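# Place black microphone head-up into the empty stand's holder

## Task

Lift the black microphone that is lying on the table and seat it, head pointing up, in the holder of the stand that has no microphone, so that it sits in that holder's inner ring. When finished, every other microphone must still be in the holder of its own stand, and all stands must be upright on the table. After any single pick-up, the black microphone must not drop or slip downward by more than a few centimetres in total.

## Robot and tools

Robot: two arms, left_arm (a left hand, on the +y side) and right_arm (a right hand). Their measured bases sit at left_arm (+0.011, +0.257, +0.037) m and right_arm (-0.021, -0.371, +0.038) m in the scene frame, each turned only slightly about z. A camera mast stands on the floor behind them.

Frames: the scene frame has its origin at table-top height midway between the nominal bases, +x out over the table, +z up. Fixed cameras and the table use it. Each arm's hand poses, targets, velocities and wrist-camera poses use that arm's own base frame, and offsets run along that base's axes. Rotations turn about the Hand target's position.

Hand point: a spot fixed to the palm, 0.15 m out from the wrist flange along the fingers and 0.05 m in front of the palm. Its +z runs along straight fingers, +y leaves the palm face, +x crosses the palm away from the thumb on the right hand (toward the thumb on the left hand). Straight fingertips extend 0.06-0.07 m past it along +z and lie 0.06 m behind it along -y. A wrist bracket on the little-finger side can strike objects.

Row layout (shared by execute_actions and move): one flat list of 28 numbers, each in [-1, 1], always for both arms. Order: left dx, dy, dz, rx, ry, rz; left little, ring, middle, index, thumb_bend, thumb_turn; left force_limit, speed; then the same 14 for the right arm. dx..rz are an offset, not a pose: a displacement of the Hand target from where it stood when the action or move began, in base axes. 1.0 equals 0.6 m for dx, dy, dz and 180 degrees for the rotation vector rx, ry, rz. Sending six zeros re-requests the current Hand target. Finger and thumb numbers are absolute targets: +1 open/straight, -1 closed. thumb_turn -1 puts the thumb opposite the fingers, +1 beside the palm. force_limit maps -1..+1 to roughly 0..10 N at the fingertip (0..15 N for both thumb motors); speed rises from near zero at -1 to full at +0.48 and above. A hand has no 'unchanged' value: repeat the last eight hand numbers you sent (or, if none yet, its hand_measured plus hand_force_limit and hand_speed). With the thumb turned in, the hand holds objects about 0.035-0.065 m thick, or a handle down to about 0.025 m. Close slowly (speed about -0.94 or below) for a soft grip; to squeeze more, raise force_limit and send a target more closed than hand_measured; to loosen, send one more open.

execute_actions: actions is a list of actions; each action is up to 15 rows, one per 1/30 s step, the final row repeated to fill 15. Every row counts from the Hand target at that action's start. cameras picks images by name (cam_high, cam_left_wrist, cam_right_wrist, or ["all"]); an empty actions list returns all images by default.

move: target is one 28-number row or a list of up to 15 rows, each an offset from the same starting Hand targets (not chained). speed is the top path speed in m/s, 0.002 to 4.3 (default 0.25), one value or one per row; turning is capped at twice that in rad/s. blend (metres) rounds corners between listed rows; 0 stops at each. blocking=false returns early while motion continues. Paths are straight, all arms finish together, take 0.5-10 s, and do not avoid obstacles or the other arm. Faster moves stray more and hit harder. Route around an arm's own base rather than close past it.

wait: seconds 0 to 10; arms hold their last command. stop: brakes a running move. zoom_image: camera plus region [x0, y0, x1, y1] in that image's pixels, at most 504 by 504, from the latest image. show_instructions: shows the reference pages. finished_scene: scene is the current scene's number; ends the scene irreversibly, and the goal must remain true without the robot.

Results: end_effector_position (m) and end_effector_quat_wxyz in the arm's base frame; Hand target is the last commanded pose after the controller limited rotation to 40 degrees from the measured one. Hand points often rest 1-3 cm (sometimes 5 cm) below or off target from friction and weight; a renewed command, or sending the gap as an offset, corrects this. hand_measured, hand_stopped_by (moving, target, force, stalled, fault) and hand_load_n follow the six motor order. A dropped grip shows as hand_load_n near 0. The move: line reports done, off_target, moving, held or fault, plus limits such as paced or held. Joint torques include gravity and have offsets.

Cameras: cam_high is fixed (896x504, pinhole); the two wrist cameras are fisheye (672x504) and ride on the hands. Calibration can be off by a few millimetres or degrees.

Avoid: dropping the microphone or letting it slip in the grip, releasing anything still moving, knocking stands over or anything off the table, hard hits or presses on fixed or heavy things, the hands touching or gripping each other, large loads or twists on fingers, and long stretched or straining poses that overheat motors (MOTOR HOT warns; at 100 °C the arm goes limp for a while). Objects may occasionally be nudged by an outside push.

Each tool is called after ">>>" as a command line: name --argument value for each argument, lists and objects as JSON in quotes; but a table of rows of numbers goes row by row, as --pt "numbers of a row", without its own name.

Reference images:

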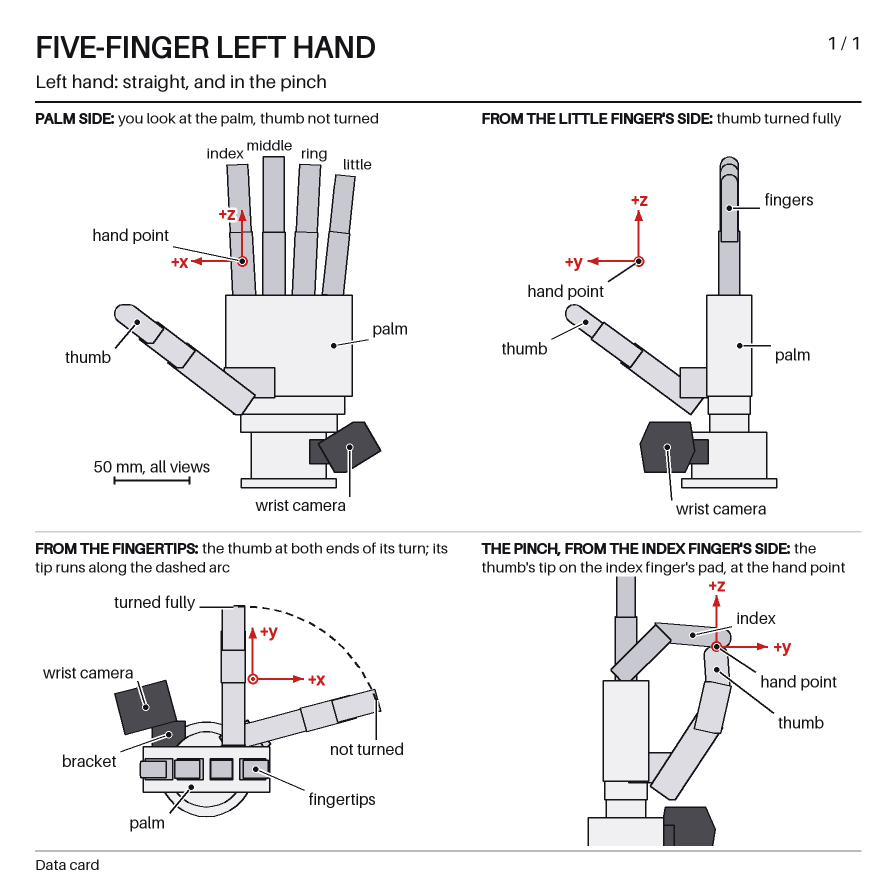

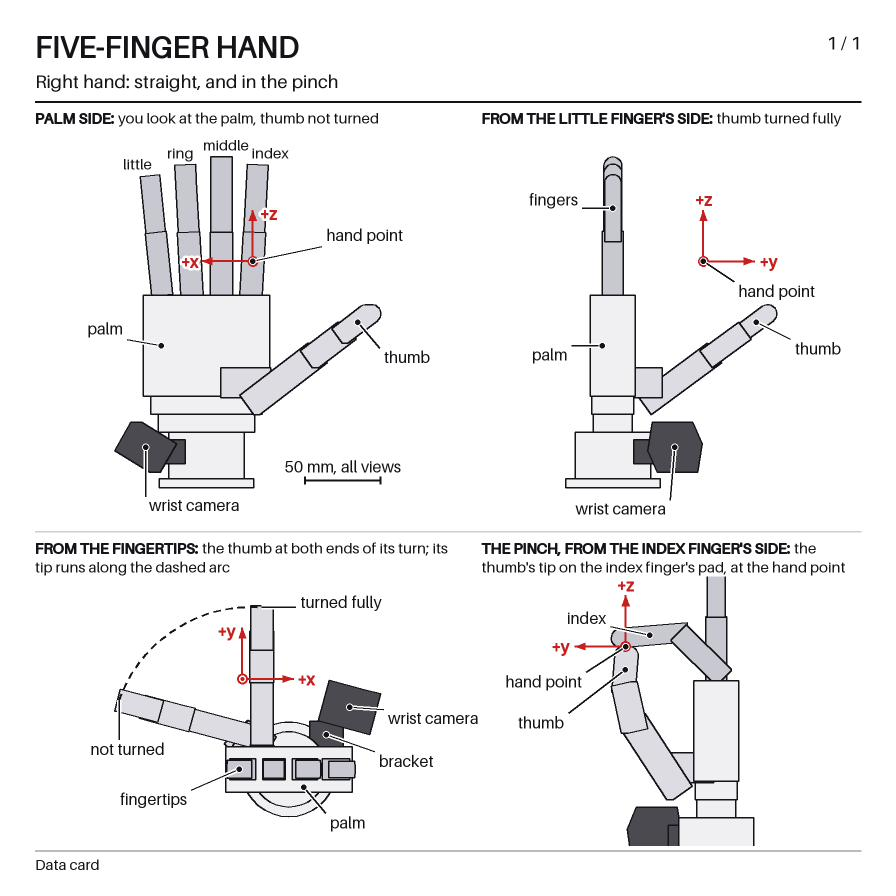

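## Session

>>> execute_actions --actions '[]'

Scene clock: 0.00 s.
left_arm: end_effector_position=(+0.8719, +0.0435, +0.0613) hand_measured=(+1.000, +1.000, +1.000, +1.000, +1.000, +1.000) hand_load_n=(+0.0, +0.0, +0.0, +0.0, +0.0, +0.0) hand_stopped_by=(target, target, target, target, target, target) hand_force_limit=0.00 hand_speed=-0.80 end_effector_quat_wxyz=(-0.037, +0.966, +0.137, +0.216) | right_arm: end_effector_position=(+0.1505, +0.2387, +0.2274) hand_measured=(+1.000, +1.000, +1.000, +1.000, +1.000, +1.000) hand_load_n=(+0.0, +0.0, +0.0, +0.0, +0.0, +0.0) hand_stopped_by=(target, target, target, target, target, target) hand_force_limit=0.00 hand_speed=-0.80 end_effector_quat_wxyz=(-0.223, +0.687, -0.590, -0.360)
Joint positions: left_arm=[0.091 2.38 2.246 -1.004 -0.094 -1.74] | right_arm=[0.337 1.068 0.804 -1.27 -0.874 0.201]
Joint velocities: within noise
Joint torques (N m): no reading
Heat: left arm: hottest waist 31 °C; right arm: hottest elbow 28 °C.
Hand target: left_arm +0.8788, +0.0441, +0.0696; -0.037, +0.964, +0.137, +0.226 | right_arm +0.1554, +0.2403, +0.2324; -0.229, +0.690, -0.587, -0.356

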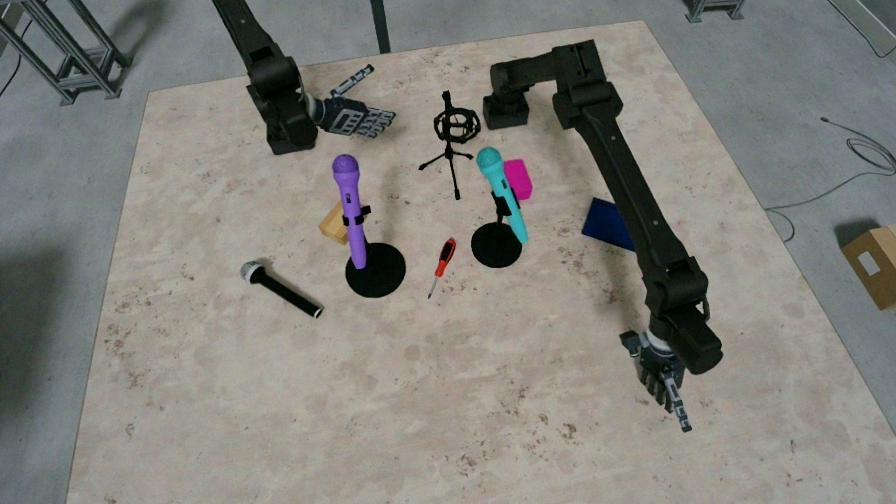

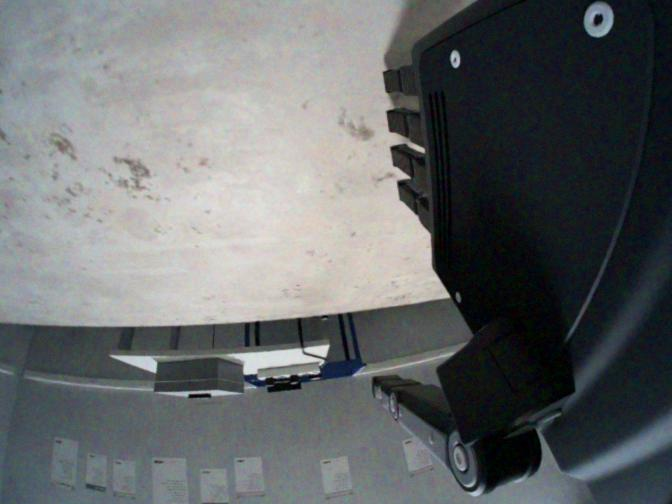

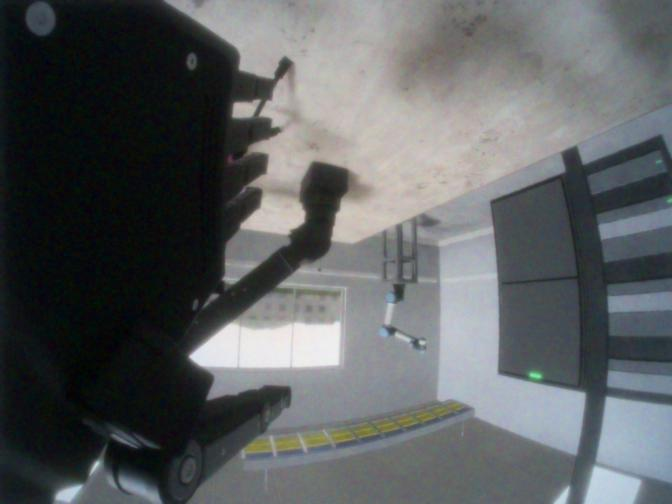

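>>> zoom_image --camera "cam_high" --region '[390, 70, 550, 220]'

>>> zoom_image --camera "cam_high" --region '[220, 130, 540, 330]'

Scaled by 3.150 from the camera's 896x504 image, which has a finer 1280x720 frame.

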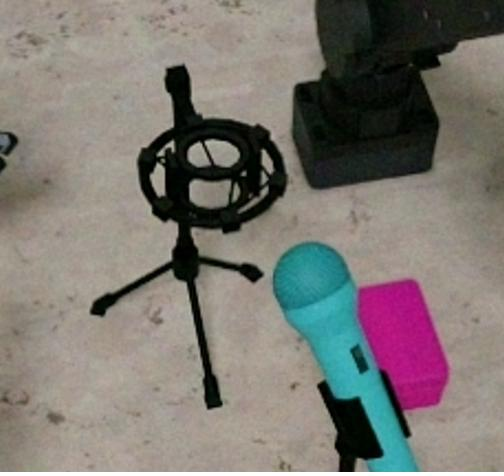

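Scaled by 1.575 from the camera's 896x504 image, which has a finer 1280x720 frame.

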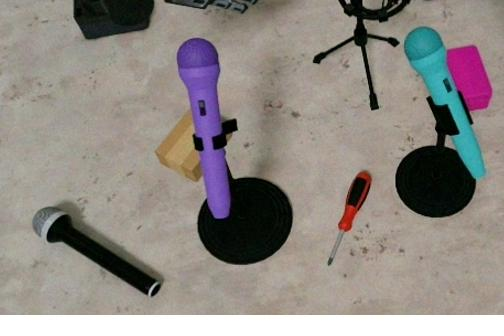

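>>> move --target '[0,0,0,0,0,0,1,1,1,1,1,1,0,-0.8,0.133,0,0,0,0,-0.0667,1,1,1,1,1,1,0,-0.8]' --cameras '["all"]'

Scene clock: 5.27 s.
left_arm: end_effector_position=(+0.8719, +0.0435, +0.0613) hand_measured=(+1.000, +1.000, +1.000, +1.000, +1.000, +1.000) hand_load_n=(+0.0, +0.0, -0.5, +0.0, +0.0, +0.0) hand_stopped_by=(target, target, target, target, target, target) hand_force_limit=0.00 hand_speed=-0.80 end_effector_quat_wxyz=(-0.037, +0.966, +0.137, +0.216) | right_arm: end_effector_position=(+0.2164, +0.2367, +0.2211) hand_measured=(+1.000, +1.000, +1.000, +1.000, +1.000, +1.000) hand_load_n=(+0.0, +0.0, +0.0, +0.0, +0.0, +0.0) hand_stopped_by=(target, target, target, target, target, target) hand_force_limit=0.00 hand_speed=-0.80 end_effector_quat_wxyz=(-0.252, +0.623, -0.658, -0.340)
Joint positions: left_arm=[0.091 2.38 2.246 -1.004 -0.094 -1.74] | right_arm=[0.236 1.139 0.833 -1.129 -0.865 0.352]
Joint torques (N m): left_arm=[2.26 -21.95 10.48 1.01 -0.25 -0.11] | right_arm=[-1.26 -3.66 12.33 1.63 -0.77 0.18]
Heat: left arm: hottest waist 31 °C; right arm: hottest elbow 29 °C.
Hand target: left_arm +0.8788, +0.0441, +0.0696; -0.037, +0.964, +0.137, +0.226 | right_arm +0.2352, +0.2403, +0.2325; -0.265, +0.625, -0.656, -0.330
Off the commanded pose: left_arm 0.011 m, 1 deg | right_arm 0.022 m, 2 deg.
move: off_target (left_arm, right_arm)
camera_calibration:
cam_right_wrist: T_world_to_cam=[[-0.99368, -0.0992487, -0.0524393, 0.255336], [-0.0694437, 0.176499, 0.981848, -0.24141], [-0.0881917, 0.979284, -0.182276, -0.0582398], [0, 0, 0, 1]] pos_world=[0.231821, 0.124984, 0.239802]

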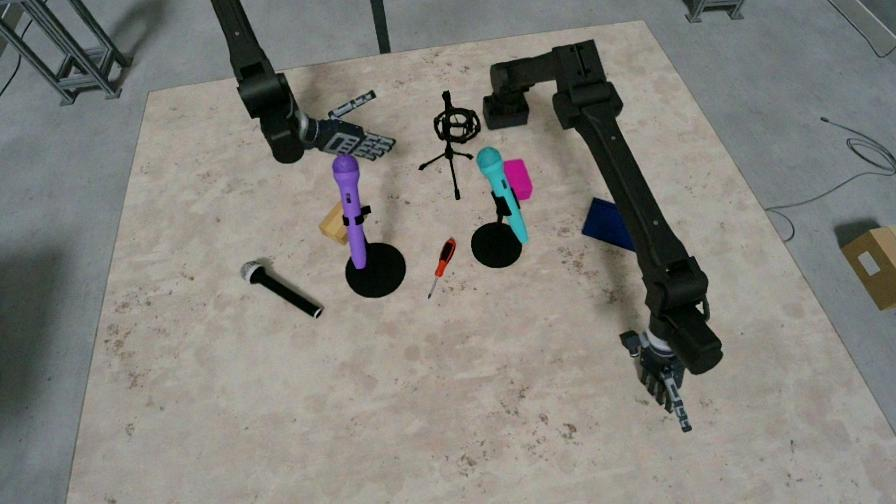

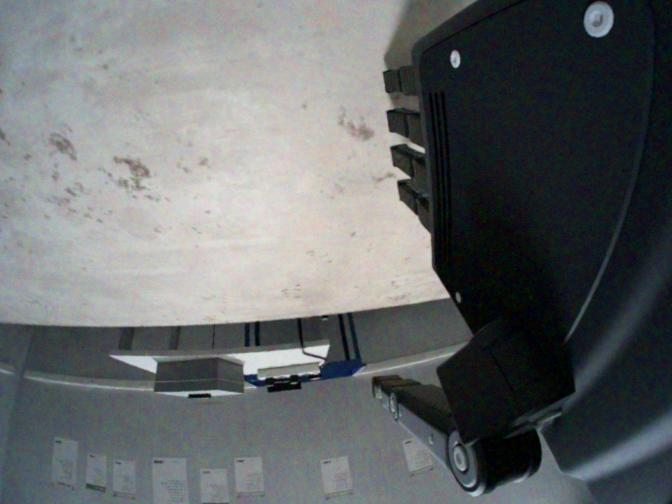

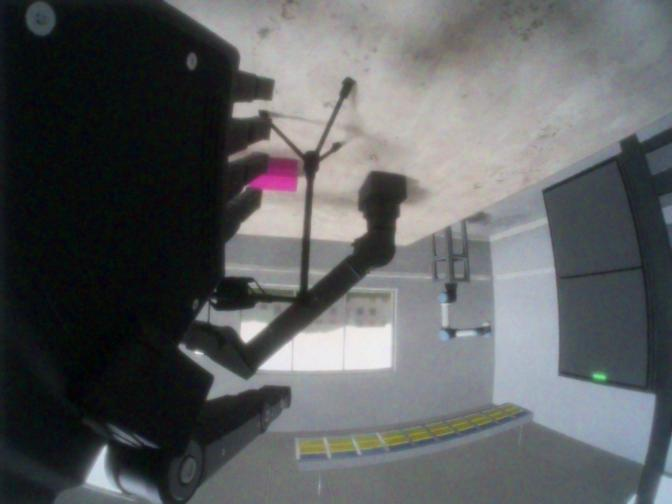

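>>> zoom_image --camera "cam_right_wrist" --region '[180, 60, 400, 320]'

Scaled by 1.938 from the camera's 672x504 image, which has a finer 960x720 frame.

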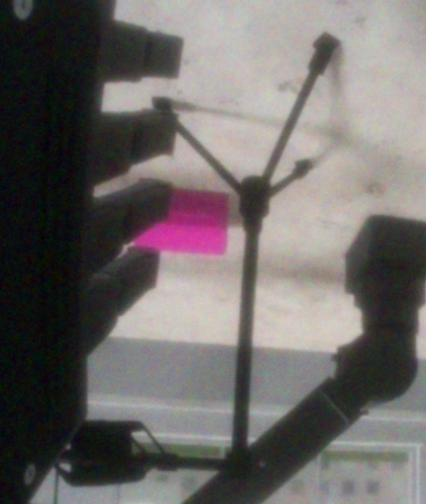

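>>> zoom_image --camera "cam_high" --region '[230, 240, 340, 340]'

>>> zoom_image --camera "cam_high" --region '[420, 80, 500, 160]'

Scaled by 4.582 from the camera's 896x504 image, which has a finer 1280x720 frame.

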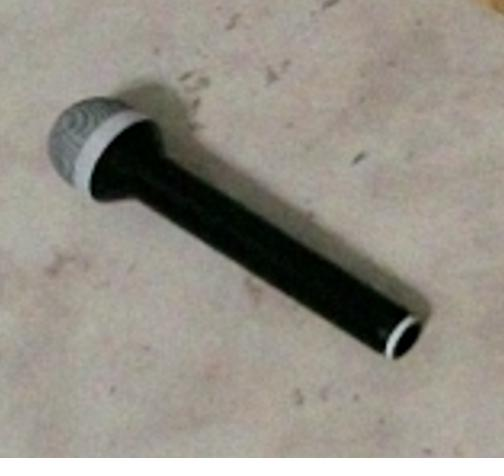

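Scaled by 6.300 from the camera's 896x504 image, which has a finer 1280x720 frame.

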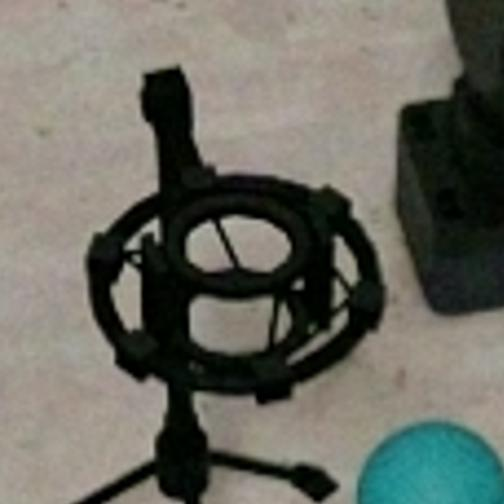

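>>> move --pt "-0.2 0.16 0.2 0 0 0.06 1 1 1 1 1 1 0 -0.8 0 -0.1505 0.3625 0 0 0 1 1 1 1 1 -1 0 0" --pt "-0.5 0.4 0.3 0 0 0.15 1 1 1 1 1 1 0 -0.8 0.208 -0.567 0.279 -0.3606 -0.1539 -0.3028 1 1 1 1 1 -1 0 0" --pt "-0.631 0.51 0.30 0 0 0.19 1 1 1 1 1 1 0 -0.8 0.3487 -0.5603 -0.1042 -0.3606 -0.1539 -0.3028 1 1 1 1 1 -1 0 0" --speed 0.35 --blend '[0.04,0.04,0]' --cameras '["all"]'

Scene clock: 12.87 s.
left_arm: end_effector_position=(+0.5072, +0.3486, +0.2499) hand_measured=(+1.000, +1.000, +1.000, +1.000, +1.000, +1.000) hand_load_n=(+0.0, +0.0, +0.0, +0.0, +0.0, +0.0) hand_stopped_by=(target, target, target, target, target, target) hand_force_limit=0.00 hand_speed=-0.80 end_effector_quat_wxyz=(-0.100, +0.880, +0.417, +0.204) | right_arm: end_effector_position=(+0.4409, -0.1011, +0.1757) hand_measured=(+1.000, +1.000, +1.000, +1.000, +1.000, -1.000) hand_load_n=(+0.0, +0.0, +0.0, +0.0, +0.0, -0.5) hand_stopped_by=(target, target, target, target, target, target) hand_force_limit=0.00 hand_speed=0.00 end_effector_quat_wxyz=(+0.154, -0.368, +0.847, -0.352)
Joint positions: left_arm=[0.654 1.54 1.452 -1.036 -0.107 -1.777] | right_arm=[-0.165 1.171 0.923 -0.624 0.403 0.438]
Joint torques (N m): left_arm=[3.43 -13.68 7.76 1.24 -0.14 0.08] | right_arm=[-0.09 -6.53 9.22 2.59 0.37 0.21]
Heat: left arm: hottest shoulder 32 °C; right arm: hottest elbow 31 °C.
Hand target: left_arm +0.5003, +0.3500, +0.2497; -0.102, +0.881, +0.414, +0.205 | right_arm +0.4446, -0.0958, +0.1699; +0.155, -0.371, +0.846, -0.350
Off the commanded pose: left_arm 0.007 m, 0 deg | right_arm 0.008 m, 0 deg.
move: done
camera_calibration:
cam_left_wrist: T_world_to_cam=[[-0.634842, 0.759529, 0.141742, 0.0147743], [0.493706, 0.257655, 0.830583, -0.549906], [0.594331, 0.597268, -0.538555, -0.258707], [0, 0, 0, 1]] pos_world=[0.434629, 0.284982, 0.31532]
cam_right_wrist: T_world_to_cam=[[-0.614056, 0.300424, -0.72985, 0.434508], [0.222105, 0.953129, 0.205464, -0.0353355], [0.757367, -0.0359364, -0.652, -0.108861], [0, 0, 0, 1]] pos_world=[0.357108, -0.10077, 0.253408]

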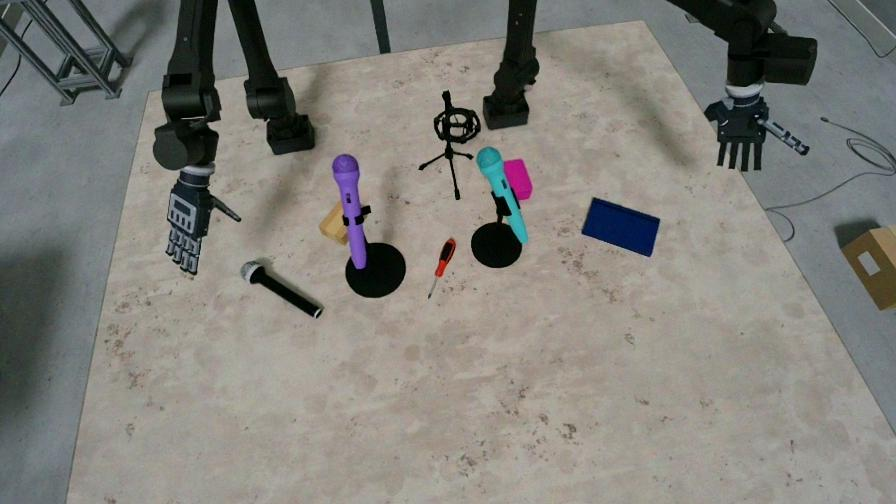

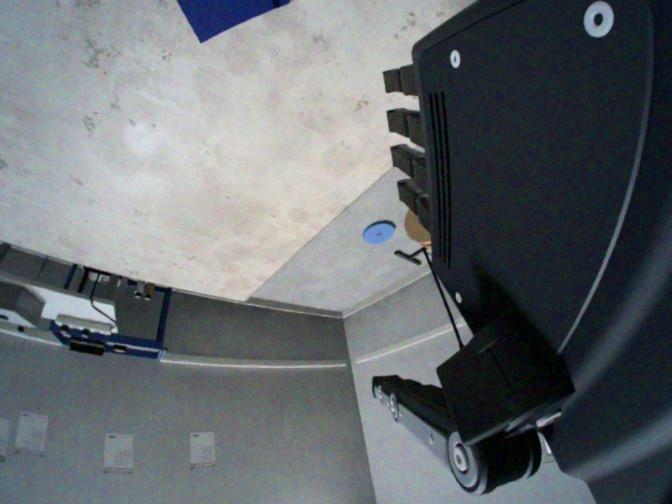

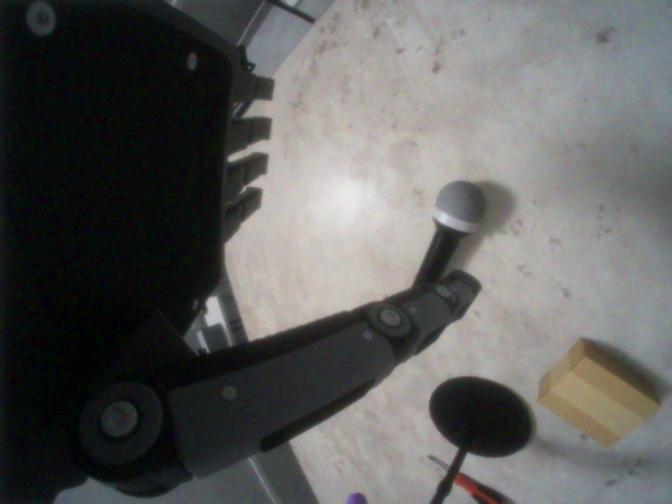

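>>> zoom_image --camera "cam_high" --region '[140, 150, 260, 290]'

>>> zoom_image --camera "cam_right_wrist" --region '[380, 150, 560, 310]'

Scaled by 3.600 from the camera's 896x504 image, which has a finer 1280x720 frame.

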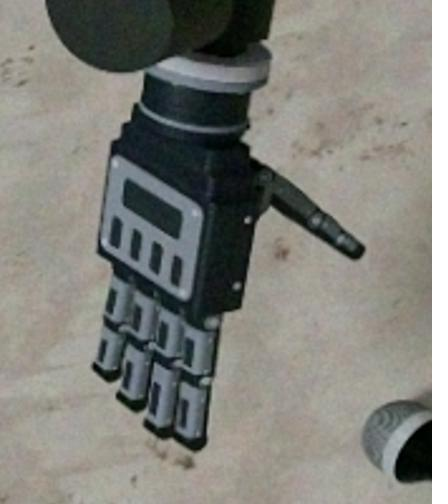

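Scaled by 2.800 from the camera's 672x504 image, which has a finer 960x720 frame.

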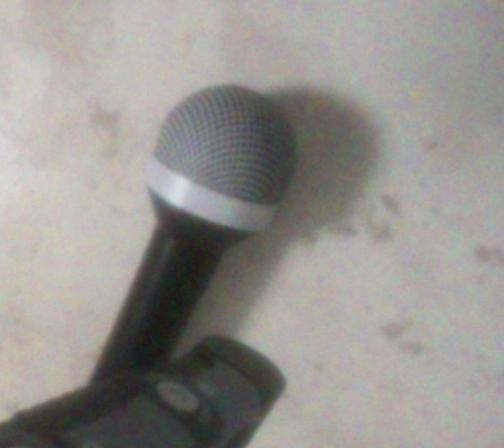

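>>> move --target '[0,0,0,0,0,0,1,1,1,1,1,1,0,-0.8, -0.0005,0.0128,-0.125,0,0,0,1,1,1,1,1,-1,0,0]' --cameras '["cam_high","cam_right_wrist"]'

>>> zoom_image --camera "cam_high" --region '[180, 180, 340, 340]'

>>> zoom_image --camera "cam_right_wrist" --region '[220, 60, 540, 380]'

Scene clock: 15.37 s.
left_arm: end_effector_position=(+0.5071, +0.3486, +0.2499) hand_measured=(+1.000, +1.000, +1.000, +1.000, +1.000, +1.000) hand_load_n=(+0.0, +0.0, +0.0, +0.0, +0.0, -0.5) hand_stopped_by=(target, target, target, target, target, target) hand_force_limit=0.00 hand_speed=-0.80 end_effector_quat_wxyz=(-0.100, +0.880, +0.417, +0.204) | right_arm: end_effector_position=(+0.4430, -0.0944, +0.1036) hand_measured=(+1.000, +1.000, +1.000, +1.000, +1.000, -1.000) hand_load_n=(+0.0, +0.0, +0.0, +0.0, +0.0, +0.0) hand_stopped_by=(target, target, target, target, target, target) hand_force_limit=0.00 hand_speed=0.00 end_effector_quat_wxyz=(+0.156, -0.367, +0.846, -0.354)
Joint positions: left_arm=[0.654 1.54 1.452 -1.036 -0.107 -1.777] | right_arm=[-0.145 1.248 0.781 -0.406 0.416 0.455]
Joint torques (N m): left_arm=[3.14 -13.68 7.76 1.24 -0.14 0.05] | right_arm=[0.38 -6.59 8.42 2.7 0.42 0.18]
Heat: left arm: hottest shoulder 32 °C; right arm: hottest elbow 31 °C.
Hand target: left_arm +0.5003, +0.3500, +0.2497; -0.102, +0.881, +0.414, +0.205 | right_arm +0.4442, -0.0882, +0.0948; +0.154, -0.371, +0.846, -0.350
Off the commanded pose: left_arm 0.007 m, 0 deg | right_arm 0.011 m, 1 deg.
move: off_target (right_arm)
camera_calibration:
cam_right_wrist: T_world_to_cam=[[-0.609113, 0.300117, -0.734105, 0.379391], [0.221523, 0.953176, 0.205872, -0.0272106], [0.761517, -0.037222, -0.647075, -0.15967], [0, 0, 0, 1]] pos_world=[0.358711, -0.0938685, 0.180797]
Images, in order (width x height): cam_high 896x504, cam_right_wrist 672x504.

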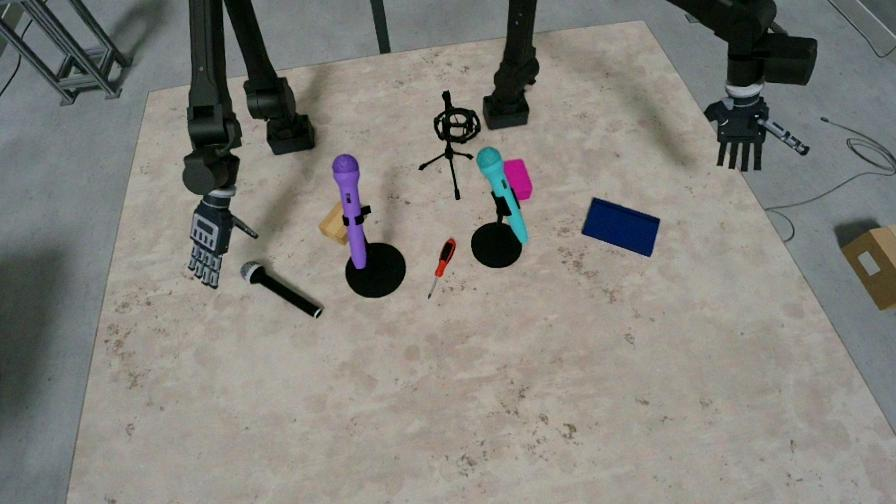

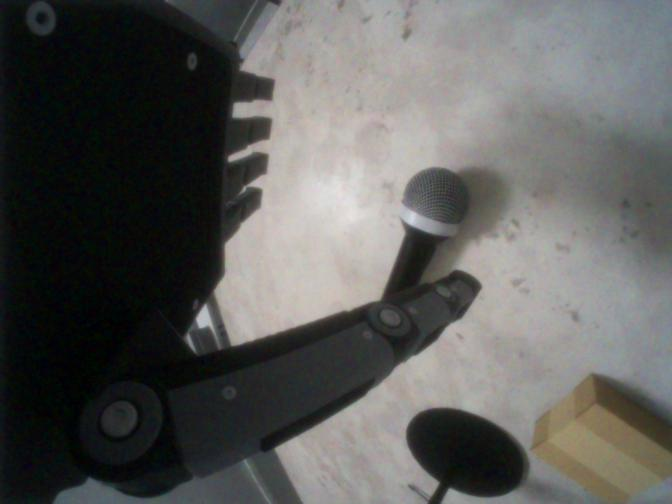

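Scaled by 3.150 from the camera's 896x504 image, which has a finer 1280x720 frame.

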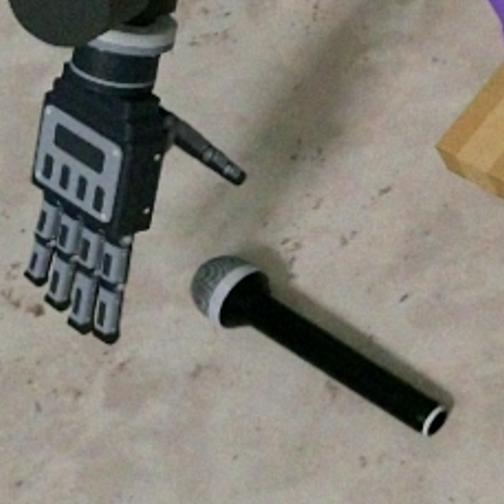

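Scaled by 1.575 from the camera's 672x504 image, which has a finer 960x720 frame.

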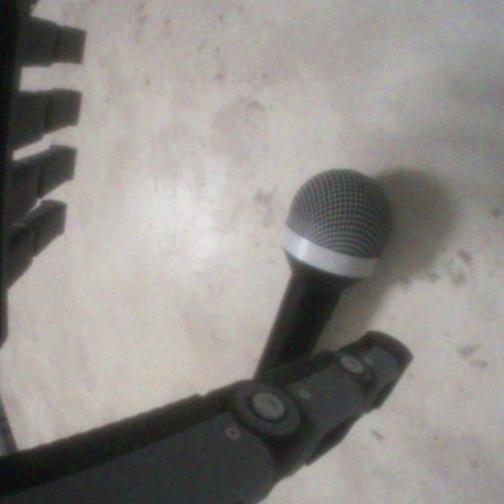

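>>> move --target '[0,0,0,0,0,0,1,1,1,1,1,1,0,-0.8, 0,0,-0.178,0,0,0,1,1,1,1,1,-1,0,0]' --cameras '["cam_high","cam_right_wrist"]' --speed 0.15

>>> zoom_image --camera "cam_high" --region '[180, 180, 340, 340]'

>>> zoom_image --camera "cam_right_wrist" --region '[220, 60, 540, 380]'

Scene clock: 17.23 s.
left_arm: end_effector_position=(+0.5071, +0.3486, +0.2499) hand_measured=(+1.000, +1.000, +1.000, +1.000, +1.000, +1.000) hand_load_n=(+0.0, +0.0, +0.0, +0.0, +0.0, +0.0) hand_stopped_by=(target, target, target, target, target, target) hand_force_limit=0.00 hand_speed=-0.80 end_effector_quat_wxyz=(-0.100, +0.880, +0.417, +0.204) | right_arm: end_effector_position=(+0.4464, -0.0949, -0.0014) hand_measured=(+1.000, +1.000, +1.000, +1.000, +1.000, -1.000) hand_load_n=(+0.0, +0.0, +0.0, +0.0, +0.0, +0.0) hand_stopped_by=(target, target, target, target, target, target) hand_force_limit=0.00 hand_speed=0.00 end_effector_quat_wxyz=(+0.158, -0.365, +0.846, -0.355)
Joint positions: left_arm=[0.654 1.54 1.452 -1.036 -0.107 -1.777] | right_arm=[-0.145 1.467 0.642 -0.042 0.416 0.457]
Joint torques (N m): left_arm=[3.14 -13.68 7.76 1.24 -0.13 0.05] | right_arm=[0.15 -7.77 6.46 2.63 0.41 0.13]
Heat: left arm: hottest shoulder 32 °C; right arm: hottest elbow 31 °C.
Hand target: left_arm +0.5003, +0.3500, +0.2497; -0.102, +0.881, +0.414, +0.205 | right_arm +0.4442, -0.0882, -0.0119; +0.154, -0.371, +0.846, -0.350
Off the commanded pose: left_arm 0.007 m, 0 deg | right_arm 0.013 m, 1 deg.
move: off_target (right_arm)
camera_calibration:
cam_right_wrist: T_world_to_cam=[[-0.604646, 0.300735, -0.737537, 0.302523], [0.221614, 0.952936, 0.206881, -0.00588415], [0.765042, -0.0383585, -0.642836, -0.231868], [0, 0, 0, 1]] pos_world=[0.361612, -0.0942661, 0.0752859]
Images, in order (width x height): cam_high 896x504, cam_right_wrist 672x504.

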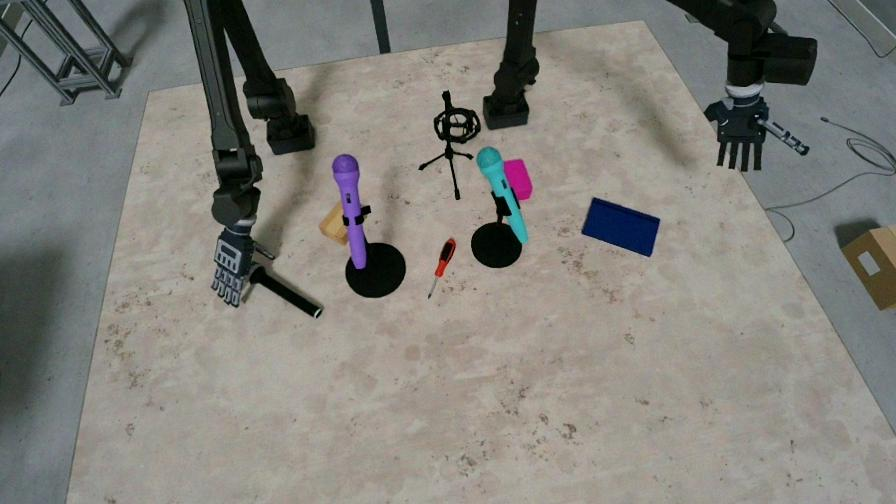

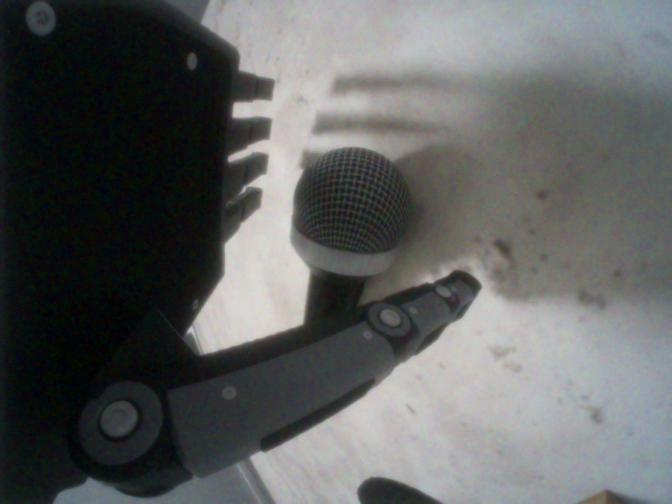

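Scaled by 3.150 from the camera's 896x504 image, which has a finer 1280x720 frame.

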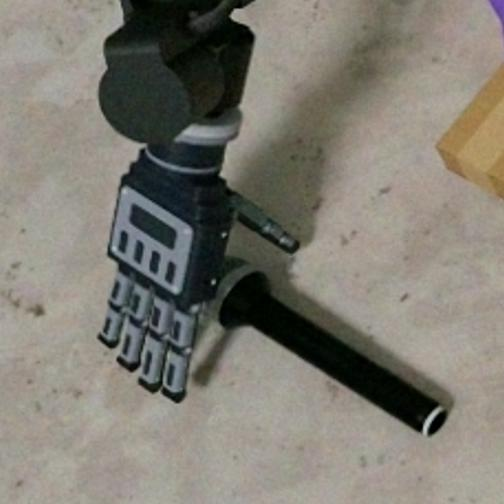

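Scaled by 1.575 from the camera's 672x504 image, which has a finer 960x720 frame.

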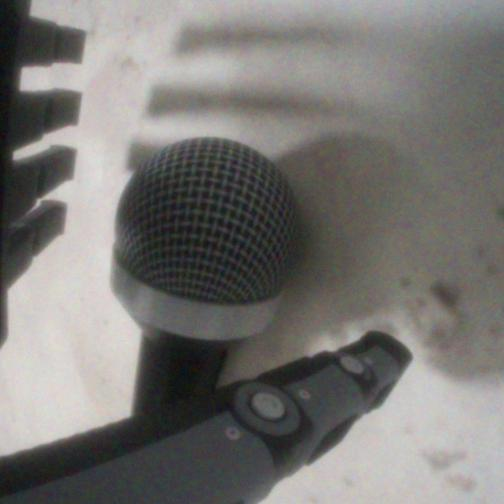

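>>> move --target '[0,0,0,0,0,0,1,1,1,1,1,1,0,-0.8, 0,0,0,0,0,0,1,0.7,0.65,0.65,0.75,-1,0.2,-0.5]' --cameras '["cam_right_wrist"]'

>>> zoom_image --camera "cam_right_wrist" --region '[160, 60, 480, 380]'

Scene clock: 19.20 s.
left_arm: end_effector_position=(+0.5071, +0.3486, +0.2499) hand_measured=(+1.000, +1.000, +1.000, +1.000, +1.000, +1.000) hand_load_n=(+0.0, +0.0, +0.5, +0.0, +0.0, +0.0) hand_stopped_by=(target, target, target, target, target, target) hand_force_limit=0.00 hand_speed=-0.80 end_effector_quat_wxyz=(-0.100, +0.880, +0.417, +0.204) | right_arm: end_effector_position=(+0.4465, -0.0949, -0.0013) hand_measured=(+1.000, +0.700, +0.650, +0.650, +0.750, -1.000) hand_load_n=(+0.0, +0.0, +0.0, +0.0, +0.0, +0.0) hand_stopped_by=(target, target, target, target, target, target) hand_force_limit=0.20 hand_speed=-0.50 end_effector_quat_wxyz=(+0.158, -0.365, +0.846, -0.355)
Joint positions: left_arm=[0.654 1.54 1.452 -1.036 -0.107 -1.777] | right_arm=[-0.145 1.467 0.642 -0.042 0.416 0.457]
Joint torques (N m): left_arm=[3.14 -13.68 7.77 1.25 -0.14 0.05] | right_arm=[0.79 -7.88 6.39 2.62 0.44 0.24]
Heat: left arm: hottest shoulder 32 °C; right arm: hottest elbow 31 °C.
Hand target: left_arm +0.5003, +0.3500, +0.2497; -0.102, +0.881, +0.414, +0.205 | right_arm +0.4442, -0.0882, -0.0119; +0.155, -0.371, +0.846, -0.350
Off the commanded pose: left_arm 0.007 m, 0 deg | right_arm 0.013 m, 1 deg.
move: off_target (right_arm)
camera_calibration:
cam_right_wrist: T_world_to_cam=[[-0.604335, 0.300728, -0.737795, 0.302563], [0.221521, 0.952938, 0.20697, -0.00589974], [0.765315, -0.0383577, -0.642512, -0.232004], [0, 0, 0, 1]] pos_world=[0.361713, -0.0942661, 0.075385]
Images, in order (width x height): cam_right_wrist 672x504.

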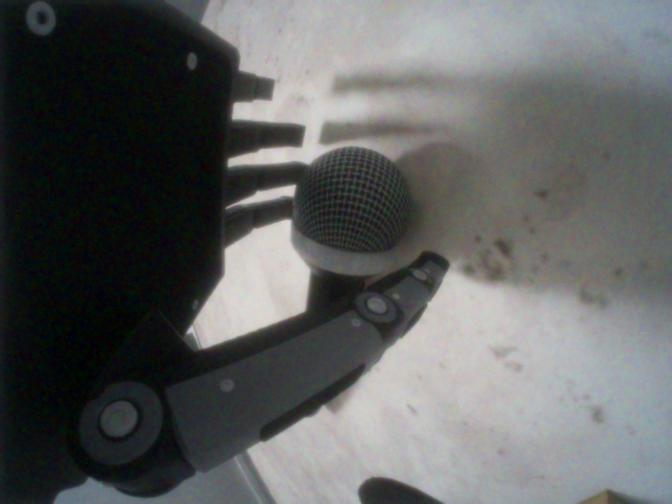

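Scaled by 1.575 from the camera's 672x504 image, which has a finer 960x720 frame.

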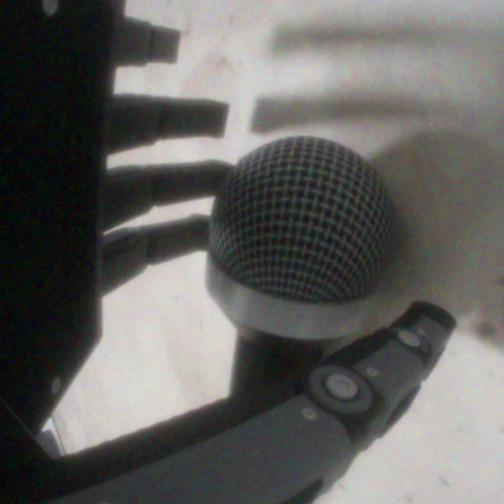

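>>> move --target '[0,0,0,0,0,0,1,1,1,1,1,1,0,-0.8, 0,0,0,0,0,0,1,0.1,-0.2,-0.2,-0.2,-1,0.2,-0.88]' --cameras '["cam_high","cam_right_wrist"]'

>>> zoom_image --camera "cam_right_wrist" --region '[160, 60, 480, 380]'

>>> zoom_image --camera "cam_high" --region '[180, 180, 340, 340]'

Scene clock: 21.33 s.
left_arm: end_effector_position=(+0.5071, +0.3486, +0.2499) hand_measured=(+1.000, +1.000, +1.000, +1.000, +1.000, +1.000) hand_load_n=(+0.0, +0.0, +0.0, +0.0, +0.0, +0.0) hand_stopped_by=(target, target, target, target, target, target) hand_force_limit=0.00 hand_speed=-0.80 end_effector_quat_wxyz=(-0.100, +0.880, +0.417, +0.204) | right_arm: end_effector_position=(+0.4476, -0.0951, -0.0006) hand_measured=(+1.000, +0.134, +0.196, +0.174, +0.524, -1.000) hand_load_n=(+0.0, +6.0, +2.0, +4.0, +16.5, +2.0) hand_stopped_by=(target, force, force, force, force, target) hand_force_limit=0.20 hand_speed=-0.88 end_effector_quat_wxyz=(+0.160, -0.364, +0.845, -0.357)
Joint positions: left_arm=[0.654 1.54 1.452 -1.036 -0.107 -1.777] | right_arm=[-0.144 1.467 0.642 -0.037 0.418 0.457]
Joint torques (N m): left_arm=[3.14 -13.68 7.76 1.24 -0.14 0.06] | right_arm=[-0.09 -7.41 6.54 2.48 0.33 0.17]
Heat: left arm: hottest shoulder 32 °C; right arm: hottest elbow 31 °C.
Hand target: left_arm +0.5003, +0.3500, +0.2497; -0.102, +0.881, +0.414, +0.205 | right_arm +0.4443, -0.0881, -0.0119; +0.155, -0.371, +0.846, -0.350
Off the commanded pose: left_arm 0.007 m, 0 deg | right_arm 0.014 m, 1 deg.
move: off_target (right_arm)
camera_calibration:
cam_right_wrist: T_world_to_cam=[[-0.600748, 0.299403, -0.741255, 0.3021], [0.221068, 0.95328, 0.205879, -0.00585866], [0.768265, -0.0401864, -0.63887, -0.233947], [0, 0, 0, 1]] pos_world=[0.362515, -0.0942662, 0.075678]
Images, in order (width x height): cam_high 896x504, cam_right_wrist 672x504.

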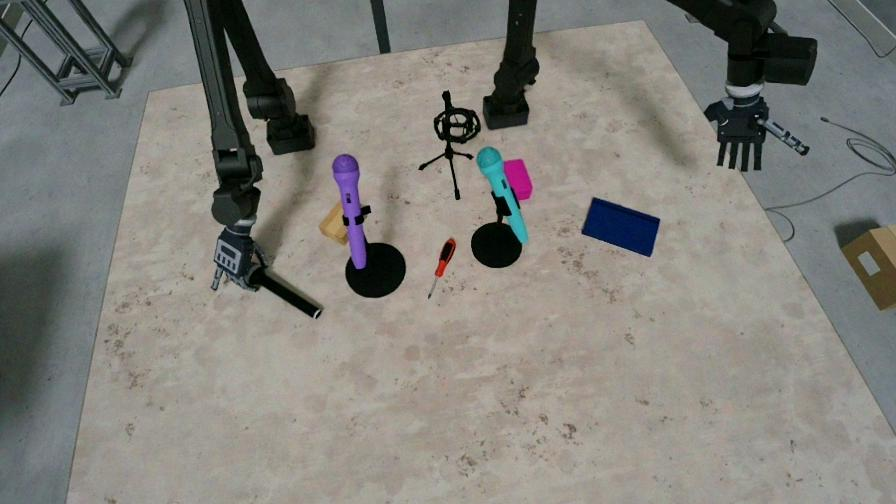

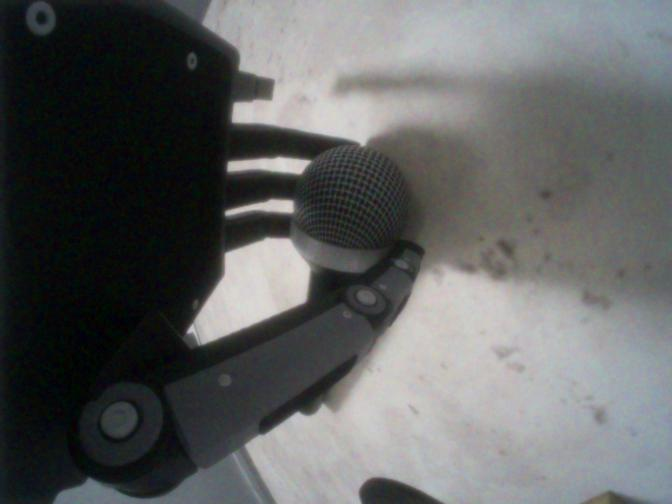

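Scaled by 1.575 from the camera's 672x504 image, which has a finer 960x720 frame.

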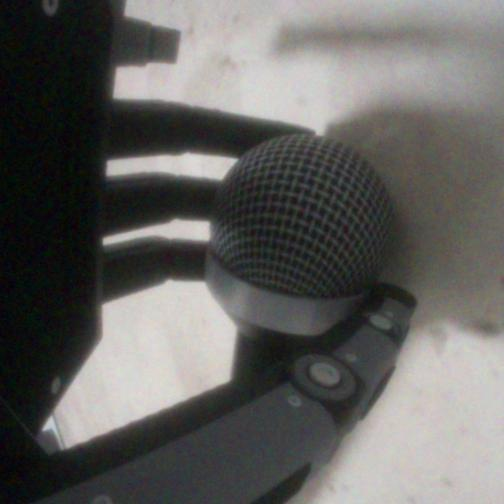

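Scaled by 3.150 from the camera's 896x504 image, which has a finer 1280x720 frame.

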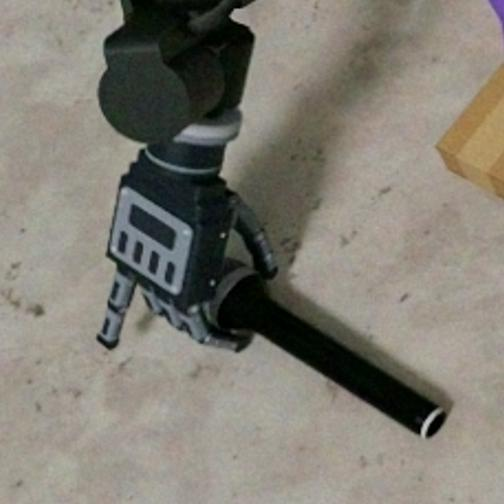

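>>> move --target '[0,0,0,0,0,0,1,1,1,1,1,1,0,-0.8, 0,0,0.06,0,0,0,1,0.1,-0.2,-0.2,-0.2,-1,0.2,-0.88]' --cameras '["cam_high","cam_right_wrist"]' --speed 0.1

>>> zoom_image --camera "cam_right_wrist" --region '[160, 60, 480, 380]'

>>> zoom_image --camera "cam_high" --region '[180, 180, 340, 340]'

Scene clock: 22.43 s.
left_arm: end_effector_position=(+0.5071, +0.3486, +0.2499) hand_measured=(+1.000, +1.000, +1.000, +1.000, +1.000, +1.000) hand_load_n=(+0.0, +0.0, +0.0, +0.0, -0.5, +0.0) hand_stopped_by=(target, target, target, target, target, target) hand_force_limit=0.00 hand_speed=-0.80 end_effector_quat_wxyz=(-0.100, +0.880, +0.417, +0.204) | right_arm: end_effector_position=(+0.4274, -0.0917, +0.0040) hand_measured=(+1.000, +0.134, +0.196, +0.174, +0.524, -1.000) hand_load_n=(+0.0, +5.0, +2.5, +4.0, +14.5, +5.0) hand_stopped_by=(target, force, force, force, force, target) hand_force_limit=0.20 hand_speed=-0.88 end_effector_quat_wxyz=(+0.135, -0.372, +0.853, -0.341)
Joint positions: left_arm=[0.654 1.54 1.452 -1.036 -0.107 -1.777] | right_arm=[-0.144 1.42 0.642 -0.15 0.418 0.465]
Joint torques (N m): left_arm=[3.14 -13.63 7.76 1.25 -0.13 0.05] | right_arm=[-0.09 -11.28 9.66 2.09 0.34 0.07]
Heat: left arm: hottest shoulder 32 °C; right arm: hottest elbow 31 °C.
Hand target: left_arm +0.5003, +0.3500, +0.2497; -0.102, +0.881, +0.414, +0.205 | right_arm +0.4442, -0.0882, +0.0241; +0.154, -0.371, +0.846, -0.350
Off the commanded pose: left_arm 0.007 m, 0 deg | right_arm 0.026 m, 3 deg.
move: off_target (right_arm)
camera_calibration:
cam_right_wrist: T_world_to_cam=[[-0.643072, 0.312468, -0.699159, 0.311503], [0.238685, 0.949275, 0.204712, -0.0134175], [0.72766, -0.035234, -0.685033, -0.197289], [0, 0, 0, 1]] pos_world=[0.347081, -0.0915492, 0.0853872]
Images, in order (width x height): cam_high 896x504, cam_right_wrist 672x504.

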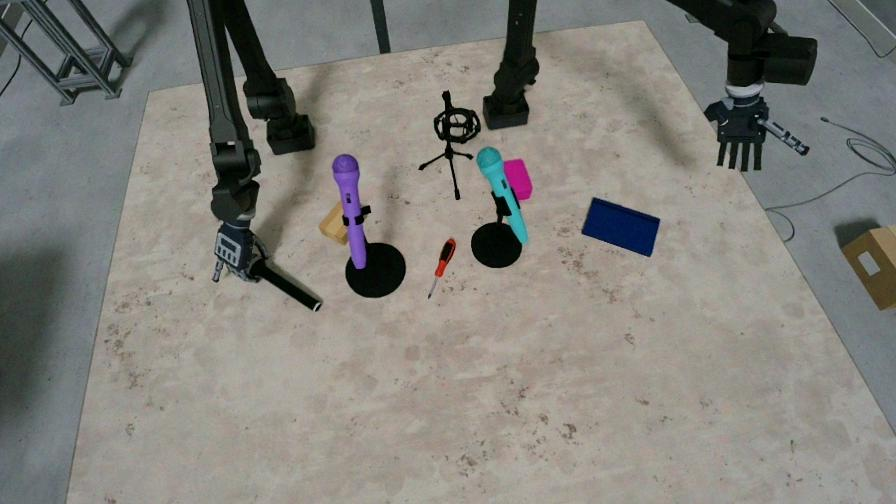

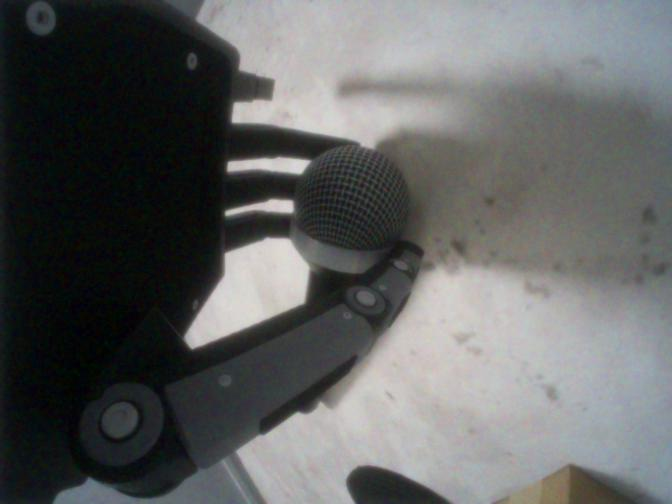

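Scaled by 1.575 from the camera's 672x504 image, which has a finer 960x720 frame.

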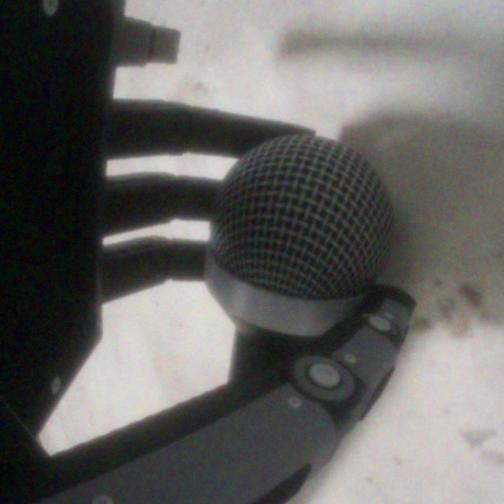

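Scaled by 3.150 from the camera's 896x504 image, which has a finer 1280x720 frame.

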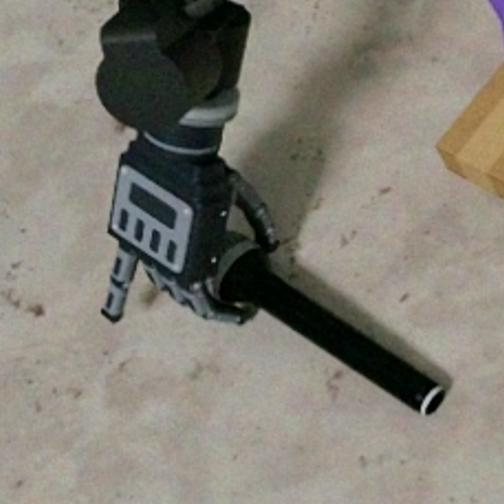

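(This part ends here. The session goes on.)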